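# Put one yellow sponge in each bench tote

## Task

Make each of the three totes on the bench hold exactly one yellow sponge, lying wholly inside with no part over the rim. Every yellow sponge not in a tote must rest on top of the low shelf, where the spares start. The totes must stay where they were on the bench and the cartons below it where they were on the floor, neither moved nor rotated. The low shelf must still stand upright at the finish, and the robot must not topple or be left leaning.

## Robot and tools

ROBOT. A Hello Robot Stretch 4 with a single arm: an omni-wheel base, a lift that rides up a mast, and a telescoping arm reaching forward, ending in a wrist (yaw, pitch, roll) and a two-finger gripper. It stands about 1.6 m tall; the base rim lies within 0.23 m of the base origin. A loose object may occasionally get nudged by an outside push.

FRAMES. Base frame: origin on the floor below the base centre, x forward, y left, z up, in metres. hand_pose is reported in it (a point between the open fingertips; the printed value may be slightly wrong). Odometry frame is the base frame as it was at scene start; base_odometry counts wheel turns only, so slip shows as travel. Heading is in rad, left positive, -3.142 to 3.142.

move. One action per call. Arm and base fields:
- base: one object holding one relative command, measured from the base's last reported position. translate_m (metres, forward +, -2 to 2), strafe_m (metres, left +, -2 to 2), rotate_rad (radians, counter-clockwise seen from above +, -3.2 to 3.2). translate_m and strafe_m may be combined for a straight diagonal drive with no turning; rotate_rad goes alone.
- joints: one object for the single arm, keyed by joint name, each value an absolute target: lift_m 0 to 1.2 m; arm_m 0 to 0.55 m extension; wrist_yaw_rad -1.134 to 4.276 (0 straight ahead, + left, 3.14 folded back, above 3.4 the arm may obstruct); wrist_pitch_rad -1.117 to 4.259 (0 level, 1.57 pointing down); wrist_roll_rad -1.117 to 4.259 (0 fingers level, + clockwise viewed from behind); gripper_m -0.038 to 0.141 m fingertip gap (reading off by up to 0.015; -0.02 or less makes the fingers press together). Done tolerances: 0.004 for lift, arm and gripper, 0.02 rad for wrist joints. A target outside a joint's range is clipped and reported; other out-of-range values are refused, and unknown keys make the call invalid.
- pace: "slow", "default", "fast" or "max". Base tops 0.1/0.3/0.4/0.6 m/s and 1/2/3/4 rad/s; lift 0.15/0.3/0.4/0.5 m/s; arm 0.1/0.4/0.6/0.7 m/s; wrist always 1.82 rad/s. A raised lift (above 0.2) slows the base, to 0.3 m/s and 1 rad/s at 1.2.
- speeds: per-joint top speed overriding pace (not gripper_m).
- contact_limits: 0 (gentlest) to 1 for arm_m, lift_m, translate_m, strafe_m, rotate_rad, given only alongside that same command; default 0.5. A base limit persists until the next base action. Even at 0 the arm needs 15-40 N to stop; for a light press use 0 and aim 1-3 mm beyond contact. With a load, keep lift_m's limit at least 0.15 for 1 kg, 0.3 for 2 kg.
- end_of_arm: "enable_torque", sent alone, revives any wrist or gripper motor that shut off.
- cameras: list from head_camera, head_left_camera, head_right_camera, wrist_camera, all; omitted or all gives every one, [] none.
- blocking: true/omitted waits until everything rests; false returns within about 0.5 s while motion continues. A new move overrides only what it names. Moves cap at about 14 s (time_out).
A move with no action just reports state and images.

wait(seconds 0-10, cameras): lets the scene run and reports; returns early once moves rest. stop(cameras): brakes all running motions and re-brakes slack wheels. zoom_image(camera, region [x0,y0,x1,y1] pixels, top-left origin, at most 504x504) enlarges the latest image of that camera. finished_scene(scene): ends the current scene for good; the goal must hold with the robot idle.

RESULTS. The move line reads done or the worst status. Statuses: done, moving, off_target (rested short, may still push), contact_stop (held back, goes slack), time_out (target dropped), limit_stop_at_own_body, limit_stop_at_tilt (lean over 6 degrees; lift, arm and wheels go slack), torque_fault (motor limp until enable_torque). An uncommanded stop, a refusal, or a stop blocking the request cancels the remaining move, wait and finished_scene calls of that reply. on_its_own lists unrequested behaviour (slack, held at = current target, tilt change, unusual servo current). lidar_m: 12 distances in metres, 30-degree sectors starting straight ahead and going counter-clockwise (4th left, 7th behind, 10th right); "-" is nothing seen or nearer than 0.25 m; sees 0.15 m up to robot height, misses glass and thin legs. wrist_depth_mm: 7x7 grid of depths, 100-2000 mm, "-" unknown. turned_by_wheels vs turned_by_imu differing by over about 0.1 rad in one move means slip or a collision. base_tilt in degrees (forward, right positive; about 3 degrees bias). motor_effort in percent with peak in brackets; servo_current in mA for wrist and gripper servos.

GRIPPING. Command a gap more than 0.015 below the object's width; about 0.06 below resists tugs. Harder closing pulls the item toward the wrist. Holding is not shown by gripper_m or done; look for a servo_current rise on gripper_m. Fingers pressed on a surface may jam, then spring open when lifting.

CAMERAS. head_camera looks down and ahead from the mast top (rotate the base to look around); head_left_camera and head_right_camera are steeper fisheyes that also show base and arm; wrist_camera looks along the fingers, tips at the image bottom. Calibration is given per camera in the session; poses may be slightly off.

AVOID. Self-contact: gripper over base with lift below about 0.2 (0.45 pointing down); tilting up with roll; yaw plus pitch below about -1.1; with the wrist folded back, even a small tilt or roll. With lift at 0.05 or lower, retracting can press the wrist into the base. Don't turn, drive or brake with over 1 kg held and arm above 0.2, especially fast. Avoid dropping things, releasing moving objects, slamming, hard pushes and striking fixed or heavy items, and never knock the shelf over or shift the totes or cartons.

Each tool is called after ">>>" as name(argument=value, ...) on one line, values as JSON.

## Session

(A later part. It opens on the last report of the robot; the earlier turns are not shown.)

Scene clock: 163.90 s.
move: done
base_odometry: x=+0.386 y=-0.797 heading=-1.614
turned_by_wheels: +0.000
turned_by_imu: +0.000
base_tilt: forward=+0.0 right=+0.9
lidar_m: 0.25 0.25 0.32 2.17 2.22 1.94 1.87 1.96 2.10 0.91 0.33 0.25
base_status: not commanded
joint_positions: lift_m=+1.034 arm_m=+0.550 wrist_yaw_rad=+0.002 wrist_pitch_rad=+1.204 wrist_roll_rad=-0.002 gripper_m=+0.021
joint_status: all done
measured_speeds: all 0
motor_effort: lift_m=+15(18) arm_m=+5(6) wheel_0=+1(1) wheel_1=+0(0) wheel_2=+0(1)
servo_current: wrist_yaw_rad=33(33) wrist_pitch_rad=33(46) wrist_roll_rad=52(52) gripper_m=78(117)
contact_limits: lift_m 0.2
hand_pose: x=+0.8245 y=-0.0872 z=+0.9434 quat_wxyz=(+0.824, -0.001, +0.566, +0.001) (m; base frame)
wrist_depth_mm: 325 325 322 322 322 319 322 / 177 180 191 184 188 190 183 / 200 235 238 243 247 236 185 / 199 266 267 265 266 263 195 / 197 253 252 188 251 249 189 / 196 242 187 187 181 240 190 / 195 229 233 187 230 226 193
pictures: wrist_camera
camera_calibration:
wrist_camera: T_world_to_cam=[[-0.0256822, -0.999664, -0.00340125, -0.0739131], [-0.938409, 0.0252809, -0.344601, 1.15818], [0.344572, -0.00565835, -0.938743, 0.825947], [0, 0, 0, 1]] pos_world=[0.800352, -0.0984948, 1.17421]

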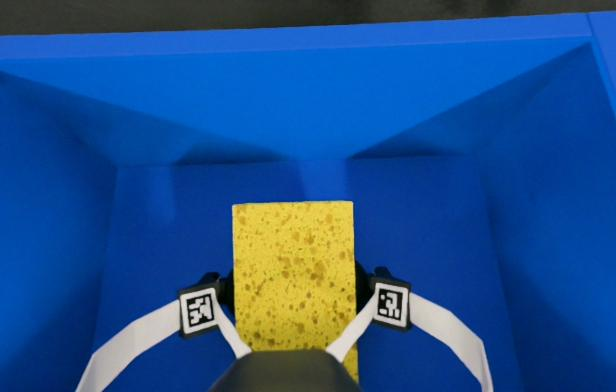

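>>> move(joints={"gripper_m": 0.055}, cameras=["wrist_camera"])

>>> move(joints={"gripper_m": 0.1}, cameras=[])

>>> move(joints={"lift_m": 1.19}, cameras=["wrist_camera"])

Scene clock: 170.90 s.
move: done
base_odometry: x=+0.386 y=-0.797 heading=-1.614
turned_by_wheels: +0.000
turned_by_imu: +0.000
base_tilt: forward=-0.2 right=+1.0
lidar_m: 0.25 0.25 0.33 2.18 2.22 1.94 1.88 1.95 2.10 0.93 0.32 0.25
base_status: not commanded
joint_positions: lift_m=+1.034 arm_m=+0.550 wrist_yaw_rad=+0.002 wrist_pitch_rad=+1.203 wrist_roll_rad=-0.002 gripper_m=+0.055
joint_status: all done
measured_speeds: all 0
motor_effort: lift_m=+15(15) arm_m=+6(6) wheel_0=+1(1) wheel_1=+0(0) wheel_2=+1(1)
servo_current: wrist_yaw_rad=33(33) wrist_pitch_rad=39(46) wrist_roll_rad=39(59) gripper_m=52(98)
contact_limits: lift_m 0.2
hand_pose: x=+0.8245 y=-0.0872 z=+0.9434 quat_wxyz=(+0.824, -0.001, +0.566, +0.001) (m; base frame)
wrist_depth_mm: 329 330 329 327 325 324 322 / 175 183 185 180 182 185 184 / 200 228 232 235 239 229 185 / 198 268 270 268 267 264 196 / 197 253 254 202 253 251 189 / 195 244 194 196 194 242 190 / 195 231 233 - 230 226 193
pictures: wrist_camera
camera_calibration:
wrist_camera: T_world_to_cam=[[-0.0256809, -0.999664, -0.00340931, -0.0739047], [-0.9383, 0.0252808, -0.344898, 1.15844], [0.344869, -0.00565834, -0.938634, 0.825582], [0, 0, 0, 1]] pos_world=[0.800352, -0.0984948, 1.17421]

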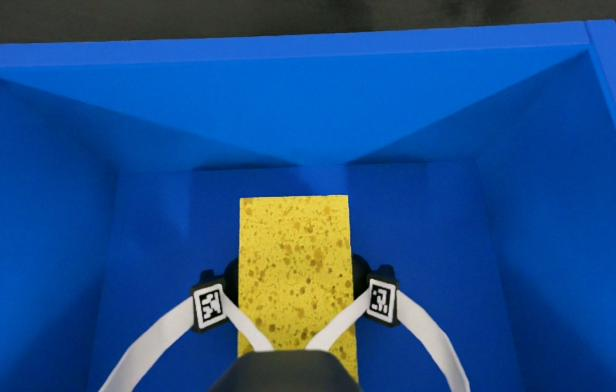

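Scene clock: 172.20 s.
move: done
base_odometry: x=+0.386 y=-0.797 heading=-1.614
turned_by_wheels: +0.000
turned_by_imu: +0.000
base_tilt: forward=-0.2 right=+0.9
lidar_m: 0.25 0.25 0.34 2.18 2.22 1.96 1.88 1.96 2.09 0.91 0.32 0.25
base_status: not commanded
joint_positions: lift_m=+1.034 arm_m=+0.550 wrist_yaw_rad=+0.002 wrist_pitch_rad=+1.203 wrist_roll_rad=-0.002 gripper_m=+0.100
joint_status: all done
measured_speeds: all 0
motor_effort: lift_m=+16(16) arm_m=+5(6) wheel_0=+1(1) wheel_1=+0(0) wheel_2=+1(1)
servo_current: wrist_yaw_rad=33(39) wrist_pitch_rad=33(39) wrist_roll_rad=46(59) gripper_m=52(98)
contact_limits: lift_m 0.2
hand_pose: x=+0.8245 y=-0.0872 z=+0.9434 quat_wxyz=(+0.824, -0.001, +0.566, +0.001) (m; base frame)
wrist_depth_mm: 322 324 320 320 317 169 319 / 178 180 191 186 191 193 182 / 202 236 239 245 252 242 191 / 201 265 266 265 266 262 185 / 198 253 251 207 253 248 188 / 197 241 198 198 192 238 189 / 196 229 232 - 231 226 193
pictures: none
No camera images: "cameras" was empty.

Scene clock: 173.93 s.
move: done
base_odometry: x=+0.386 y=-0.797 heading=-1.614
turned_by_wheels: +0.000
turned_by_imu: +0.000
base_tilt: forward=-0.2 right=+0.9
lidar_m: 0.25 0.25 0.31 2.17 2.21 1.94 1.86 1.96 2.09 0.94 0.31 0.25
base_status: not commanded
joint_positions: lift_m=+1.190 arm_m=+0.550 wrist_yaw_rad=+0.002 wrist_pitch_rad=+1.203 wrist_roll_rad=-0.002 gripper_m=+0.100
joint_status: all done
measured_speeds: all 0
motor_effort: lift_m=+22(26) arm_m=+5(6) wheel_0=+1(1) wheel_1=+0(0) wheel_2=+1(1)
servo_current: wrist_yaw_rad=26(39) wrist_pitch_rad=33(46) wrist_roll_rad=46(59) gripper_m=59(72)
hand_pose: x=+0.8245 y=-0.0872 z=+1.0988 quat_wxyz=(+0.824, -0.001, +0.566, +0.001) (m; base frame)
wrist_depth_mm: 473 477 473 484 488 496 492 / 488 488 488 488 480 480 473 / 462 459 462 459 459 452 452 / 439 347 377 366 368 427 433 / 418 343 413 404 407 407 407 / 397 290 197 353 192 278 392 / 382 273 379 - 377 268 375
pictures: wrist_camera
camera_calibration:
wrist_camera: T_world_to_cam=[[-0.0256809, -0.999664, -0.00340931, -0.0733748], [-0.9383, 0.0252808, -0.344898, 1.21204], [0.344869, -0.00565834, -0.938634, 0.971445], [0, 0, 0, 1]] pos_world=[0.800352, -0.0984948, 1.32961]

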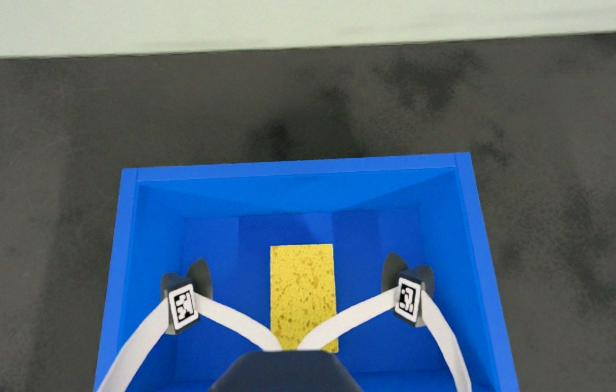

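>>> move(base={"translate_m": -0.33}, joints={"arm_m": 0.0, "wrist_pitch_rad": 1.568, "gripper_m": 0.12}, cameras=[], pace="fast")

>>> move(base={"rotate_rad": 1.564}, joints={"lift_m": 0.85}, cameras=[])

>>> move(base={"translate_m": 1.74, "strafe_m": 0.957}, pace="fast", cameras=["head_camera"])

>>> move(joints={"arm_m": 0.38}, cameras=["wrist_camera"])

Scene clock: 191.83 s.
move: done
base_odometry: x=+0.401 y=-0.468 heading=-1.614
turned_by_wheels: +0.000
turned_by_imu: +0.000
base_tilt: forward=-0.2 right=+0.9
lidar_m: 0.54 0.56 0.77 2.11 2.21 1.60 1.55 1.62 2.42 2.01 0.79 0.57
base_status: done
joint_positions: lift_m=+1.190 arm_m=+0.002 wrist_yaw_rad=+0.002 wrist_pitch_rad=+1.565 wrist_roll_rad=-0.002 gripper_m=+0.120
joint_status: all done
joint sent to its limit — arm_m, lower limit.
measured_speeds: all 0
motor_effort: lift_m=+22(23) arm_m=-6(9) wheel_0=-2(12) wheel_1=+0(10) wheel_2=+0(12)
servo_current: wrist_yaw_rad=33(39) wrist_pitch_rad=33(143) wrist_roll_rad=46(52) gripper_m=59(85)
hand_pose: x=+0.1743 y=-0.0874 z=+1.0796 quat_wxyz=(+0.709, -0.001, +0.705, +0.001) (m; base frame)
wrist_depth_mm: 1008 1138 1008 1281 1008 1281 - / 1160 1308 1205 1336 1281 1281 1336 / 1308 1336 1336 1308 1308 1308 1308 / 1366 1308 1281 1336 1366 1336 1336 / 1336 1336 1336 1308 1308 1336 1308 / 1336 1366 195 931 193 1336 1366 / 1336 1366 1308 149 1336 1336 1366
pictures: none
No camera images: "cameras" was empty.

Scene clock: 194.63 s.
move: done
base_odometry: x=+0.401 y=-0.467 heading=-0.051
turned_by_wheels: +1.563
turned_by_imu: +1.541
base_tilt: forward=-0.2 right=+0.8
lidar_m: 2.13 2.22 1.60 1.54 1.60 2.44 2.01 0.83 0.59 0.54 0.57 0.78
base_status: done
joint_positions: lift_m=+0.850 arm_m=+0.002 wrist_yaw_rad=+0.002 wrist_pitch_rad=+1.565 wrist_roll_rad=-0.002 gripper_m=+0.120
joint_status: all done
measured_speeds: all 0
motor_effort: lift_m=+16(20) arm_m=-6(6) wheel_0=-3(10) wheel_1=-3(9) wheel_2=-3(10)
servo_current: wrist_yaw_rad=33(39) wrist_pitch_rad=39(39) wrist_roll_rad=39(59) gripper_m=52(72)
hand_pose: x=+0.1743 y=-0.0874 z=+0.7401 quat_wxyz=(+0.709, -0.001, +0.705, +0.001) (m; base frame)
wrist_depth_mm: 960 960 976 976 960 917 683 / 960 960 976 976 960 960 960 / 976 976 976 946 976 976 707 / 960 960 991 960 976 946 699 / 960 976 - - 976 976 707 / 976 976 180 - 194 991 991 / 1008 1008 1008 - 976 991 768
pictures: none
No camera images: "cameras" was empty.

Scene clock: 200.93 s.
move: done
base_odometry: x=+2.187 y=+0.401 heading=-0.050
turned_by_wheels: +0.000
turned_by_imu: +0.006
base_tilt: forward=-0.2 right=+0.8
lidar_m: 0.39 0.40 0.57 1.17 1.26 1.33 2.40 2.15 1.73 2.39 0.58 0.40
base_status: done
joint_positions: lift_m=+0.850 arm_m=+0.002 wrist_yaw_rad=+0.002 wrist_pitch_rad=+1.565 wrist_roll_rad=-0.002 gripper_m=+0.120
joint_status: not commanded
measured_speeds: all 0
motor_effort: lift_m=+16(17) arm_m=-6(6) wheel_0=+4(9) wheel_1=+0(12) wheel_2=+0(13)
servo_current: wrist_yaw_rad=39(39) wrist_pitch_rad=26(39) wrist_roll_rad=39(59) gripper_m=72(78)
hand_pose: x=+0.1743 y=-0.0874 z=+0.7401 quat_wxyz=(+0.709, -0.001, +0.705, +0.001) (m; base frame)
wrist_depth_mm: 615 609 609 615 609 615 621 / 609 615 615 723 891 891 891 / 976 976 960 960 946 991 976 / 991 991 976 960 960 960 976 / 991 960 - - 976 976 976 / 991 976 181 - 194 991 976 / 991 991 976 - 1008 976 976
pictures: head_camera

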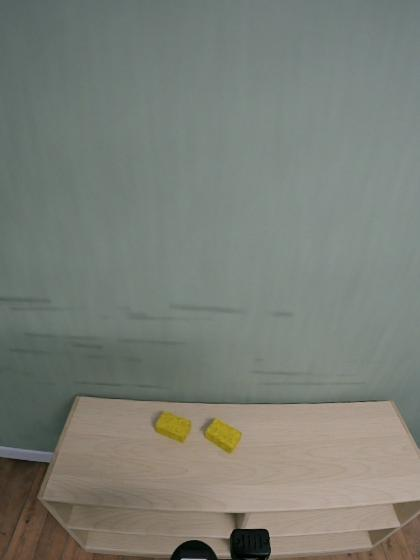

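Scene clock: 203.17 s.
move: done
base_odometry: x=+2.187 y=+0.401 heading=-0.050
turned_by_wheels: +0.000
turned_by_imu: +0.000
base_tilt: forward=-0.2 right=+1.0
lidar_m: 0.39 0.40 0.58 1.17 1.27 1.34 2.40 2.13 1.76 2.39 0.56 0.40
base_status: not commanded
joint_positions: lift_m=+0.850 arm_m=+0.380 wrist_yaw_rad=+0.002 wrist_pitch_rad=+1.565 wrist_roll_rad=-0.002 gripper_m=+0.120
joint_status: all done
measured_speeds: all 0
motor_effort: lift_m=+16(17) arm_m=+6(10) wheel_0=+4(4) wheel_1=+0(0) wheel_2=+0(1)
servo_current: wrist_yaw_rad=20(39) wrist_pitch_rad=33(46) wrist_roll_rad=26(52) gripper_m=46(72)
hand_pose: x=+0.5526 y=-0.0874 z=+0.7401 quat_wxyz=(+0.709, -0.001, +0.705, +0.001) (m; base frame)
wrist_depth_mm: 351 347 349 349 349 349 345 / 349 347 349 349 349 347 349 / 304 304 349 306 351 351 353 / 353 353 353 309 351 351 355 / 353 357 355 355 353 357 355 / 353 353 213 351 193 357 357 / 357 357 355 - 355 355 357
pictures: wrist_camera
camera_calibration:
wrist_camera: T_world_to_cam=[[-0.0252146, -0.999661, 0.00649561, -0.0894022], [-0.999637, 0.0252746, 0.0093173, 0.604988], [-0.00947831, -0.00625832, -0.999935, 0.969595], [0, 0, 0, 1]] pos_world=[0.611704, -0.0985947, 0.964476]

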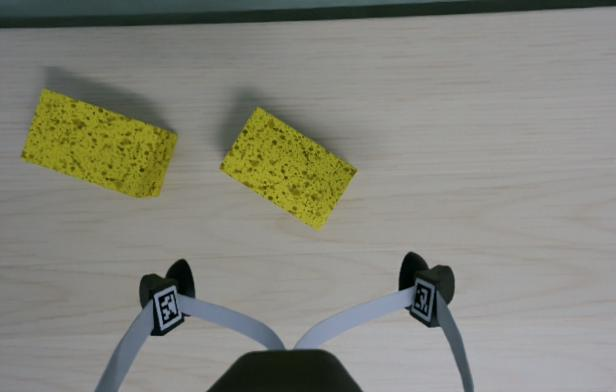

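>>> move(joints={"wrist_roll_rad": -1.01, "arm_m": 0.459, "lift_m": 0.8}, cameras=["wrist_camera"])

Scene clock: 215.07 s.
move: done
base_odometry: x=+2.187 y=+0.401 heading=-0.050
turned_by_wheels: +0.000
turned_by_imu: +0.000
base_tilt: forward=-0.2 right=+0.8
lidar_m: 0.39 0.39 0.57 1.18 1.27 1.35 2.39 2.13 1.75 2.40 0.59 0.41
base_status: not commanded
joint_positions: lift_m=+0.800 arm_m=+0.459 wrist_yaw_rad=+0.002 wrist_pitch_rad=+1.565 wrist_roll_rad=-1.007 gripper_m=+0.120
joint_status: all done
measured_speeds: all 0
motor_effort: lift_m=+16(17) arm_m=+6(8) wheel_0=+4(4) wheel_1=+0(0) wheel_2=+0(0)
servo_current: wrist_yaw_rad=33(39) wrist_pitch_rad=39(39) wrist_roll_rad=52(98) gripper_m=39(72)
hand_pose: x=+0.6316 y=-0.0874 z=+0.6901 quat_wxyz=(+0.621, -0.343, +0.617, +0.341) (m; base frame)
wrist_depth_mm: 298 253 255 300 277 198 160 / 298 297 256 301 304 229 181 / 301 301 300 303 303 266 201 / 301 300 301 303 303 304 230 / 301 303 303 257 303 304 274 / 304 301 256 258 213 307 324 / 303 303 303 - 306 306 306
pictures: wrist_camera
camera_calibration:
wrist_camera: T_world_to_cam=[[0.830657, -0.556666, 0.0115372, -0.592409], [-0.556777, -0.830576, 0.0119035, 0.328119], [0.00295627, -0.0163114, -0.999863, 0.911588], [0, 0, 0, 1]] pos_world=[0.672083, -0.0423763, 0.914392]

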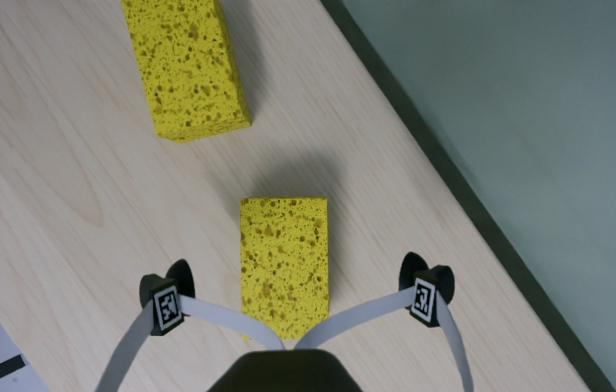

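>>> move(joints={"lift_m": 0.736}, cameras=[])

>>> move(joints={"gripper_m": 0.02}, cameras=[])

>>> move(joints={"lift_m": 0.9}, cameras=["wrist_camera"])

>>> move(joints={"arm_m": 0.0, "wrist_roll_rad": 0}, base={"translate_m": -1.74, "strafe_m": -0.957}, pace="fast", cameras=[])

>>> move(base={"rotate_rad": -1.564}, joints={"lift_m": 1.19}, cameras=[])

>>> move(base={"translate_m": 0.33}, cameras=[])

>>> move(joints={"arm_m": 0.44}, cameras=["wrist_camera"])

Scene clock: 224.63 s.
move: done
base_odometry: x=+2.187 y=+0.401 heading=-0.050
turned_by_wheels: +0.000
turned_by_imu: +0.000
base_tilt: forward=-0.2 right=+0.9
lidar_m: 0.39 0.40 0.54 1.18 1.25 1.33 2.39 2.15 1.74 2.40 0.57 0.41
base_status: not commanded
joint_positions: lift_m=+0.737 arm_m=+0.459 wrist_yaw_rad=+0.002 wrist_pitch_rad=+1.565 wrist_roll_rad=-1.007 gripper_m=+0.120
joint_status: all done
measured_speeds: all 0
motor_effort: lift_m=+12(17) arm_m=+6(6) wheel_0=+4(4) wheel_1=+0(0) wheel_2=+0(0)
servo_current: wrist_yaw_rad=39(39) wrist_pitch_rad=33(46) wrist_roll_rad=46(52) gripper_m=46(65)
hand_pose: x=+0.6316 y=-0.0874 z=+0.6264 quat_wxyz=(+0.621, -0.343, +0.617, +0.341) (m; base frame)
wrist_depth_mm: 237 192 237 237 246 199 160 / 238 193 211 237 238 230 182 / 238 238 239 238 238 246 203 / 240 239 239 240 240 241 232 / 240 241 241 196 240 241 262 / 241 241 196 196 213 242 244 / 243 243 242 - 243 244 244
pictures: none
No camera images: "cameras" was empty.

Scene clock: 226.50 s.
move: done
base_odometry: x=+2.187 y=+0.401 heading=-0.050
turned_by_wheels: +0.000
turned_by_imu: +0.000
base_tilt: forward=-0.2 right=+0.8
lidar_m: 0.38 0.42 0.53 1.18 1.26 1.35 2.40 2.14 1.77 2.40 0.57 0.41
base_status: not commanded
joint_positions: lift_m=+0.736 arm_m=+0.459 wrist_yaw_rad=+0.002 wrist_pitch_rad=+1.565 wrist_roll_rad=-1.008 gripper_m=+0.021
joint_status: all done
measured_speeds: all 0
motor_effort: lift_m=+16(16) arm_m=+5(6) wheel_0=+4(4) wheel_1=+0(0) wheel_2=+0(0)
servo_current: wrist_yaw_rad=33(39) wrist_pitch_rad=39(46) wrist_roll_rad=46(59) gripper_m=98(182)
hand_pose: x=+0.6316 y=-0.0874 z=+0.6261 quat_wxyz=(+0.621, -0.343, +0.617, +0.341) (m; base frame)
wrist_depth_mm: 236 190 229 234 241 202 162 / 236 191 211 236 236 234 182 / 237 236 237 236 236 250 205 / 238 239 238 206 237 238 240 / 238 239 239 187 238 239 262 / 240 238 187 187 182 239 238 / 242 240 241 187 240 240 241
pictures: none
No camera images: "cameras" was empty.

Scene clock: 228.27 s.
move: done
base_odometry: x=+2.187 y=+0.401 heading=-0.050
turned_by_wheels: +0.000
turned_by_imu: +0.000
base_tilt: forward=-0.1 right=+0.9
lidar_m: 0.38 0.41 0.56 1.16 1.26 1.34 2.38 2.17 1.74 2.40 0.58 0.41
base_status: not commanded
joint_positions: lift_m=+0.900 arm_m=+0.459 wrist_yaw_rad=+0.002 wrist_pitch_rad=+1.565 wrist_roll_rad=-1.008 gripper_m=+0.021
joint_status: all done
measured_speeds: all 0
motor_effort: lift_m=+23(26) arm_m=+5(6) wheel_0=+4(4) wheel_1=+0(0) wheel_2=+0(0)
servo_current: wrist_yaw_rad=33(39) wrist_pitch_rad=33(39) wrist_roll_rad=46(52) gripper_m=85(98)
hand_pose: x=+0.6316 y=-0.0874 z=+0.7896 quat_wxyz=(+0.621, -0.343, +0.617, +0.341) (m; base frame)
wrist_depth_mm: 397 402 399 397 289 202 161 / 399 402 357 399 368 232 184 / 402 402 402 402 402 282 206 / 404 404 404 206 402 353 237 / 404 407 402 187 402 404 290 / - 407 187 187 180 404 355 / - 148 410 188 410 410 418
pictures: wrist_camera
camera_calibration:
wrist_camera: T_world_to_cam=[[0.830657, -0.556666, 0.0115372, -0.593557], [-0.556777, -0.830576, 0.0119035, 0.326935], [0.00295627, -0.0163114, -0.999863, 1.01107], [0, 0, 0, 1]] pos_world=[0.672083, -0.0423763, 1.01389]

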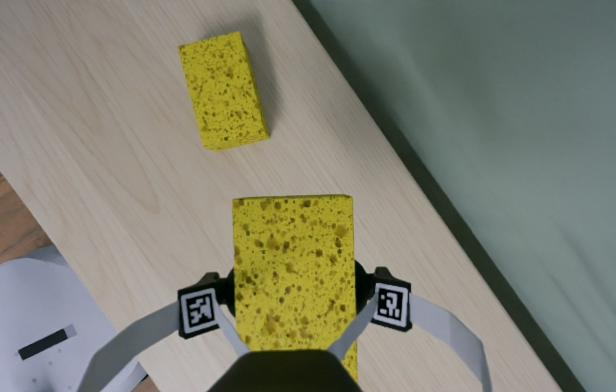

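Scene clock: 234.70 s.
move: done
base_odometry: x=+0.400 y=-0.467 heading=-0.051
turned_by_wheels: +0.000
turned_by_imu: -0.005
base_tilt: forward=-0.2 right=+0.8
lidar_m: 2.14 2.21 1.61 1.52 1.62 2.43 1.99 0.83 0.58 0.53 0.57 0.77
base_status: done
joint_positions: lift_m=+0.900 arm_m=+0.002 wrist_yaw_rad=+0.002 wrist_pitch_rad=+1.565 wrist_roll_rad=-0.002 gripper_m=+0.021
joint_status: all done
joint sent to its limit — arm_m, lower limit.
measured_speeds: all 0
motor_effort: lift_m=+22(23) arm_m=-5(9) wheel_0=-3(9) wheel_1=+0(11) wheel_2=-1(14)
servo_current: wrist_yaw_rad=33(39) wrist_pitch_rad=39(46) wrist_roll_rad=46(124) gripper_m=78(104)
hand_pose: x=+0.1743 y=-0.0874 z=+0.7896 quat_wxyz=(+0.709, -0.001, +0.705, +0.001) (m; base frame)
wrist_depth_mm: 991 991 1025 1008 1008 917 741 / 1008 1008 1025 1008 1008 1042 1008 / 1008 1025 1025 991 1025 1008 750 / 1008 1025 1042 206 1025 960 750 / 1008 1060 211 186 1025 1025 759 / 1042 1042 188 187 180 1042 1042 / 1042 1042 1060 188 1042 960 778
pictures: none
No camera images: "cameras" was empty.

Scene clock: 236.97 s.
move: done
base_odometry: x=+0.400 y=-0.467 heading=-1.614
turned_by_wheels: -1.563
turned_by_imu: -1.541
base_tilt: forward=-0.1 right=+1.0
lidar_m: 0.53 0.57 0.79 2.13 2.21 1.61 1.55 1.61 2.42 2.00 0.79 0.56
base_status: done
joint_positions: lift_m=+1.190 arm_m=+0.002 wrist_yaw_rad=+0.002 wrist_pitch_rad=+1.565 wrist_roll_rad=-0.002 gripper_m=+0.021
joint_status: all done
measured_speeds: all 0
motor_effort: lift_m=+22(26) arm_m=-6(6) wheel_0=+4(10) wheel_1=+3(9) wheel_2=+1(10)
servo_current: wrist_yaw_rad=39(39) wrist_pitch_rad=39(39) wrist_roll_rad=39(52) gripper_m=65(104)
hand_pose: x=+0.1743 y=-0.0874 z=+1.0796 quat_wxyz=(+0.709, -0.001, +0.705, +0.001) (m; base frame)
wrist_depth_mm: 1025 1138 1025 1308 1025 1308 - / 1160 1308 1229 1308 1308 1308 1281 / 1308 1308 1336 1336 1308 1308 1308 / 1366 1308 1308 206 1308 1308 1336 / 1308 1336 1160 186 1336 1366 1397 / 1308 1336 186 187 180 1336 1336 / 1336 1336 1366 189 1336 1336 1366
pictures: none
No camera images: "cameras" was empty.

Scene clock: 239.53 s.
move: done
base_odometry: x=+0.386 y=-0.797 heading=-1.614
turned_by_wheels: +0.000
turned_by_imu: +0.000
base_tilt: forward=-0.2 right=+0.9
lidar_m: 0.25 0.25 0.33 2.20 2.19 1.94 1.87 1.98 2.11 0.91 0.32 0.25
base_status: done
joint_positions: lift_m=+1.190 arm_m=+0.002 wrist_yaw_rad=+0.002 wrist_pitch_rad=+1.565 wrist_roll_rad=-0.002 gripper_m=+0.021
joint_status: not commanded
measured_speeds: all 0
motor_effort: lift_m=+22(23) arm_m=-6(6) wheel_0=+1(10) wheel_1=+0(9) wheel_2=+0(12)
servo_current: wrist_yaw_rad=26(39) wrist_pitch_rad=39(46) wrist_roll_rad=52(59) gripper_m=72(104)
hand_pose: x=+0.1743 y=-0.0874 z=+1.0796 quat_wxyz=(+0.709, -0.001, +0.705, +0.001) (m; base frame)
wrist_depth_mm: 382 286 - 338 - 297 382 / 382 265 264 264 270 382 384 / 387 384 389 387 389 387 387 / 1308 1308 392 199 1308 1366 1308 / 1336 1308 1138 187 1336 1336 1366 / 1366 1366 186 187 179 1308 1336 / 1336 1336 1366 188 1336 1308 1397
pictures: none
No camera images: "cameras" was empty.

Scene clock: 241.90 s.
move: done
base_odometry: x=+0.386 y=-0.797 heading=-1.614
turned_by_wheels: +0.000
turned_by_imu: +0.000
base_tilt: forward=-0.2 right=+0.9
lidar_m: 0.25 0.25 0.31 2.19 2.21 1.96 1.88 1.99 2.11 0.92 0.32 0.25
base_status: not commanded
joint_positions: lift_m=+1.190 arm_m=+0.440 wrist_yaw_rad=+0.002 wrist_pitch_rad=+1.565 wrist_roll_rad=-0.002 gripper_m=+0.021
joint_status: all done
measured_speeds: all 0
motor_effort: lift_m=+22(22) arm_m=+5(9) wheel_0=+1(1) wheel_1=+0(0) wheel_2=+1(1)
servo_current: wrist_yaw_rad=33(39) wrist_pitch_rad=39(39) wrist_roll_rad=46(52) gripper_m=52(124)
hand_pose: x=+0.6126 y=-0.0874 z=+1.0796 quat_wxyz=(+0.709, -0.001, +0.705, +0.001) (m; base frame)
wrist_depth_mm: 382 310 379 336 377 273 382 / 384 286 379 343 379 277 382 / 384 384 272 266 324 384 392 / 389 297 382 206 384 267 389 / 389 296 387 187 389 268 389 / 394 274 187 187 180 271 392 / 394 148 - 187 - - 394
pictures: wrist_camera
camera_calibration:
wrist_camera: T_world_to_cam=[[-0.0251141, -0.999663, 0.00649624, -0.0901631], [-0.999639, 0.0251747, 0.00941734, 0.661664], [-0.00957771, -0.00625738, -0.999935, 1.30971], [0, 0, 0, 1]] pos_world=[0.671705, -0.0985947, 1.30398]

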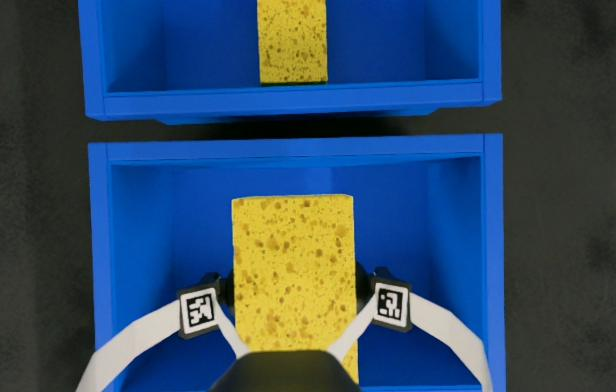

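>>> move(joints={"arm_m": 0.43, "lift_m": 1.1}, cameras=["wrist_camera"])

>>> move(joints={"lift_m": 1.047}, pace="slow", cameras=[])

>>> move(joints={"gripper_m": 0.09}, cameras=[])

>>> move(joints={"lift_m": 1.19}, cameras=["wrist_camera", "head_right_camera"])

Scene clock: 256.47 s.
move: done
base_odometry: x=+0.386 y=-0.797 heading=-1.614
turned_by_wheels: +0.000
turned_by_imu: +0.000
base_tilt: forward=-0.2 right=+0.9
lidar_m: 0.25 0.25 0.32 2.19 2.21 1.95 1.88 1.94 2.09 0.91 0.32 0.25
base_status: not commanded
joint_positions: lift_m=+1.100 arm_m=+0.430 wrist_yaw_rad=+0.002 wrist_pitch_rad=+1.565 wrist_roll_rad=-0.002 gripper_m=+0.021
joint_status: all done
measured_speeds: all 0
motor_effort: lift_m=+16(20) arm_m=-6(9) wheel_0=+1(1) wheel_1=+0(0) wheel_2=+1(1)
servo_current: wrist_yaw_rad=33(39) wrist_pitch_rad=33(39) wrist_roll_rad=59(59) gripper_m=98(98)
hand_pose: x=+0.6028 y=-0.0874 z=+0.9901 quat_wxyz=(+0.709, -0.001, +0.705, +0.001) (m; base frame)
wrist_depth_mm: 182 287 - 173 - - 291 / 293 235 243 247 174 175 175 / 189 241 256 274 293 237 191 / 200 293 293 205 293 293 193 / 199 296 294 186 297 294 195 / 199 256 187 187 181 287 197 / 197 147 298 188 - 130 198
pictures: wrist_camera
camera_calibration:
wrist_camera: T_world_to_cam=[[-0.0251141, -0.999663, 0.00649624, -0.0898278], [-0.999639, 0.0251747, 0.00941734, 0.652711], [-0.00957771, -0.00625738, -0.999935, 1.22012], [0, 0, 0, 1]] pos_world=[0.661905, -0.0985947, 1.21448]

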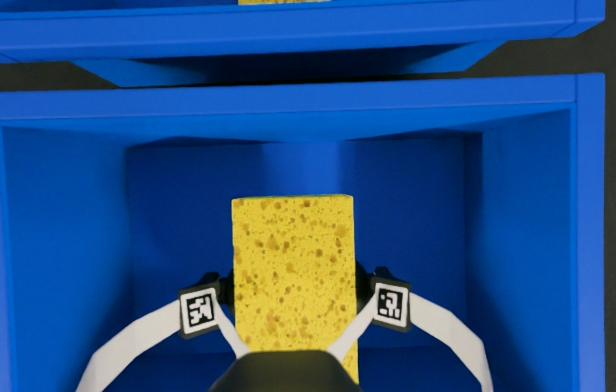

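Scene clock: 257.77 s.
move: done
base_odometry: x=+0.386 y=-0.797 heading=-1.614
turned_by_wheels: +0.000
turned_by_imu: +0.000
base_tilt: forward=-0.2 right=+0.8
lidar_m: 0.25 0.25 0.31 2.17 2.21 1.94 1.87 1.95 2.12 0.92 0.33 0.25
base_status: not commanded
joint_positions: lift_m=+1.047 arm_m=+0.430 wrist_yaw_rad=+0.002 wrist_pitch_rad=+1.565 wrist_roll_rad=-0.002 gripper_m=+0.021
joint_status: all done
measured_speeds: all 0
motor_effort: lift_m=+16(17) arm_m=-5(6) wheel_0=+1(1) wheel_1=+0(0) wheel_2=+1(1)
servo_current: wrist_yaw_rad=33(39) wrist_pitch_rad=26(46) wrist_roll_rad=39(52) gripper_m=85(91)
hand_pose: x=+0.6028 y=-0.0874 z=+0.9371 quat_wxyz=(+0.709, -0.001, +0.705, +0.001) (m; base frame)
wrist_depth_mm: 173 185 189 183 185 181 238 / 121 121 122 121 121 122 143 / 187 238 239 240 238 238 191 / 201 240 241 198 241 240 193 / 199 243 243 186 242 243 194 / 198 244 187 187 182 243 196 / 197 241 246 187 244 223 198
pictures: none
No camera images: "cameras" was empty.

Scene clock: 259.30 s.
move: done
base_odometry: x=+0.386 y=-0.797 heading=-1.614
turned_by_wheels: +0.000
turned_by_imu: +0.000
base_tilt: forward=-0.2 right=+1.0
lidar_m: 0.25 0.25 0.32 2.19 2.20 1.92 1.89 1.94 2.09 0.93 0.33 0.25
base_status: not commanded
joint_positions: lift_m=+1.047 arm_m=+0.430 wrist_yaw_rad=+0.002 wrist_pitch_rad=+1.565 wrist_roll_rad=-0.002 gripper_m=+0.090
joint_status: all done
measured_speeds: all 0
motor_effort: lift_m=+16(16) arm_m=-5(6) wheel_0=+1(1) wheel_1=+0(0) wheel_2=+1(1)
servo_current: wrist_yaw_rad=26(39) wrist_pitch_rad=33(39) wrist_roll_rad=33(59) gripper_m=52(91)
hand_pose: x=+0.6028 y=-0.0874 z=+0.9371 quat_wxyz=(+0.709, -0.001, +0.705, +0.001) (m; base frame)
wrist_depth_mm: 183 185 189 193 187 180 240 / 122 123 123 123 123 123 126 / 185 238 240 240 241 238 191 / 202 242 242 204 243 242 192 / 200 244 242 197 244 244 195 / 198 245 191 199 195 244 196 / 198 242 247 - 246 224 198
pictures: none
No camera images: "cameras" was empty.

Scene clock: 260.97 s.
move: done
base_odometry: x=+0.386 y=-0.797 heading=-1.614
turned_by_wheels: +0.000
turned_by_imu: +0.000
base_tilt: forward=-0.2 right=+0.9
lidar_m: 0.25 0.25 0.33 2.17 2.22 1.93 1.88 1.97 2.09 0.93 0.33 0.25
base_status: not commanded
joint_positions: lift_m=+1.190 arm_m=+0.430 wrist_yaw_rad=+0.002 wrist_pitch_rad=+1.565 wrist_roll_rad=-0.002 gripper_m=+0.090
joint_status: all done
measured_speeds: all 0
motor_effort: lift_m=+22(26) arm_m=-6(6) wheel_0=+1(1) wheel_1=+0(0) wheel_2=+1(1)
servo_current: wrist_yaw_rad=33(39) wrist_pitch_rad=39(46) wrist_roll_rad=52(52) gripper_m=46(65)
hand_pose: x=+0.6028 y=-0.0874 z=+1.0796 quat_wxyz=(+0.709, -0.001, +0.705, +0.001) (m; base frame)
wrist_depth_mm: 377 314 379 332 377 271 384 / 382 332 377 382 384 384 382 / 384 264 332 272 296 279 387 / 384 298 384 384 384 267 387 / 394 296 384 342 384 270 392 / 392 296 191 389 187 270 394 / 397 272 272 - - 289 394
pictures: head_right_camera, wrist_camera
camera_calibration:
wrist_camera: T_world_to_cam=[[-0.0251141, -0.999663, 0.00649624, -0.0904093], [-0.999639, 0.0251747, 0.00941734, 0.651868], [-0.00957771, -0.00625738, -0.999935, 1.30961], [0, 0, 0, 1]] pos_world=[0.661905, -0.0985947, 1.30398]

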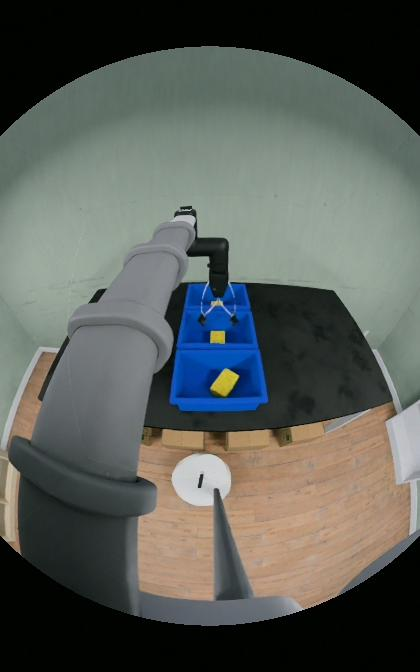

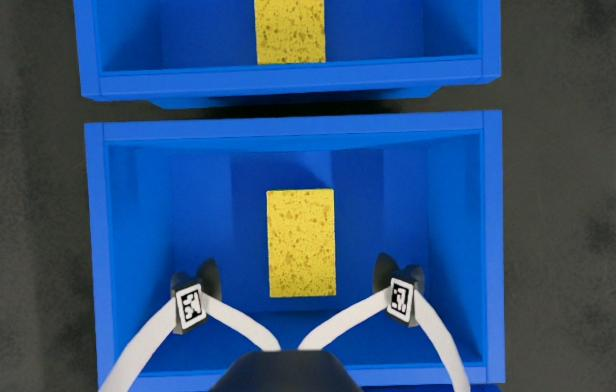

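>>> finished_scene(scene=2)

The scene is finished: the task was done.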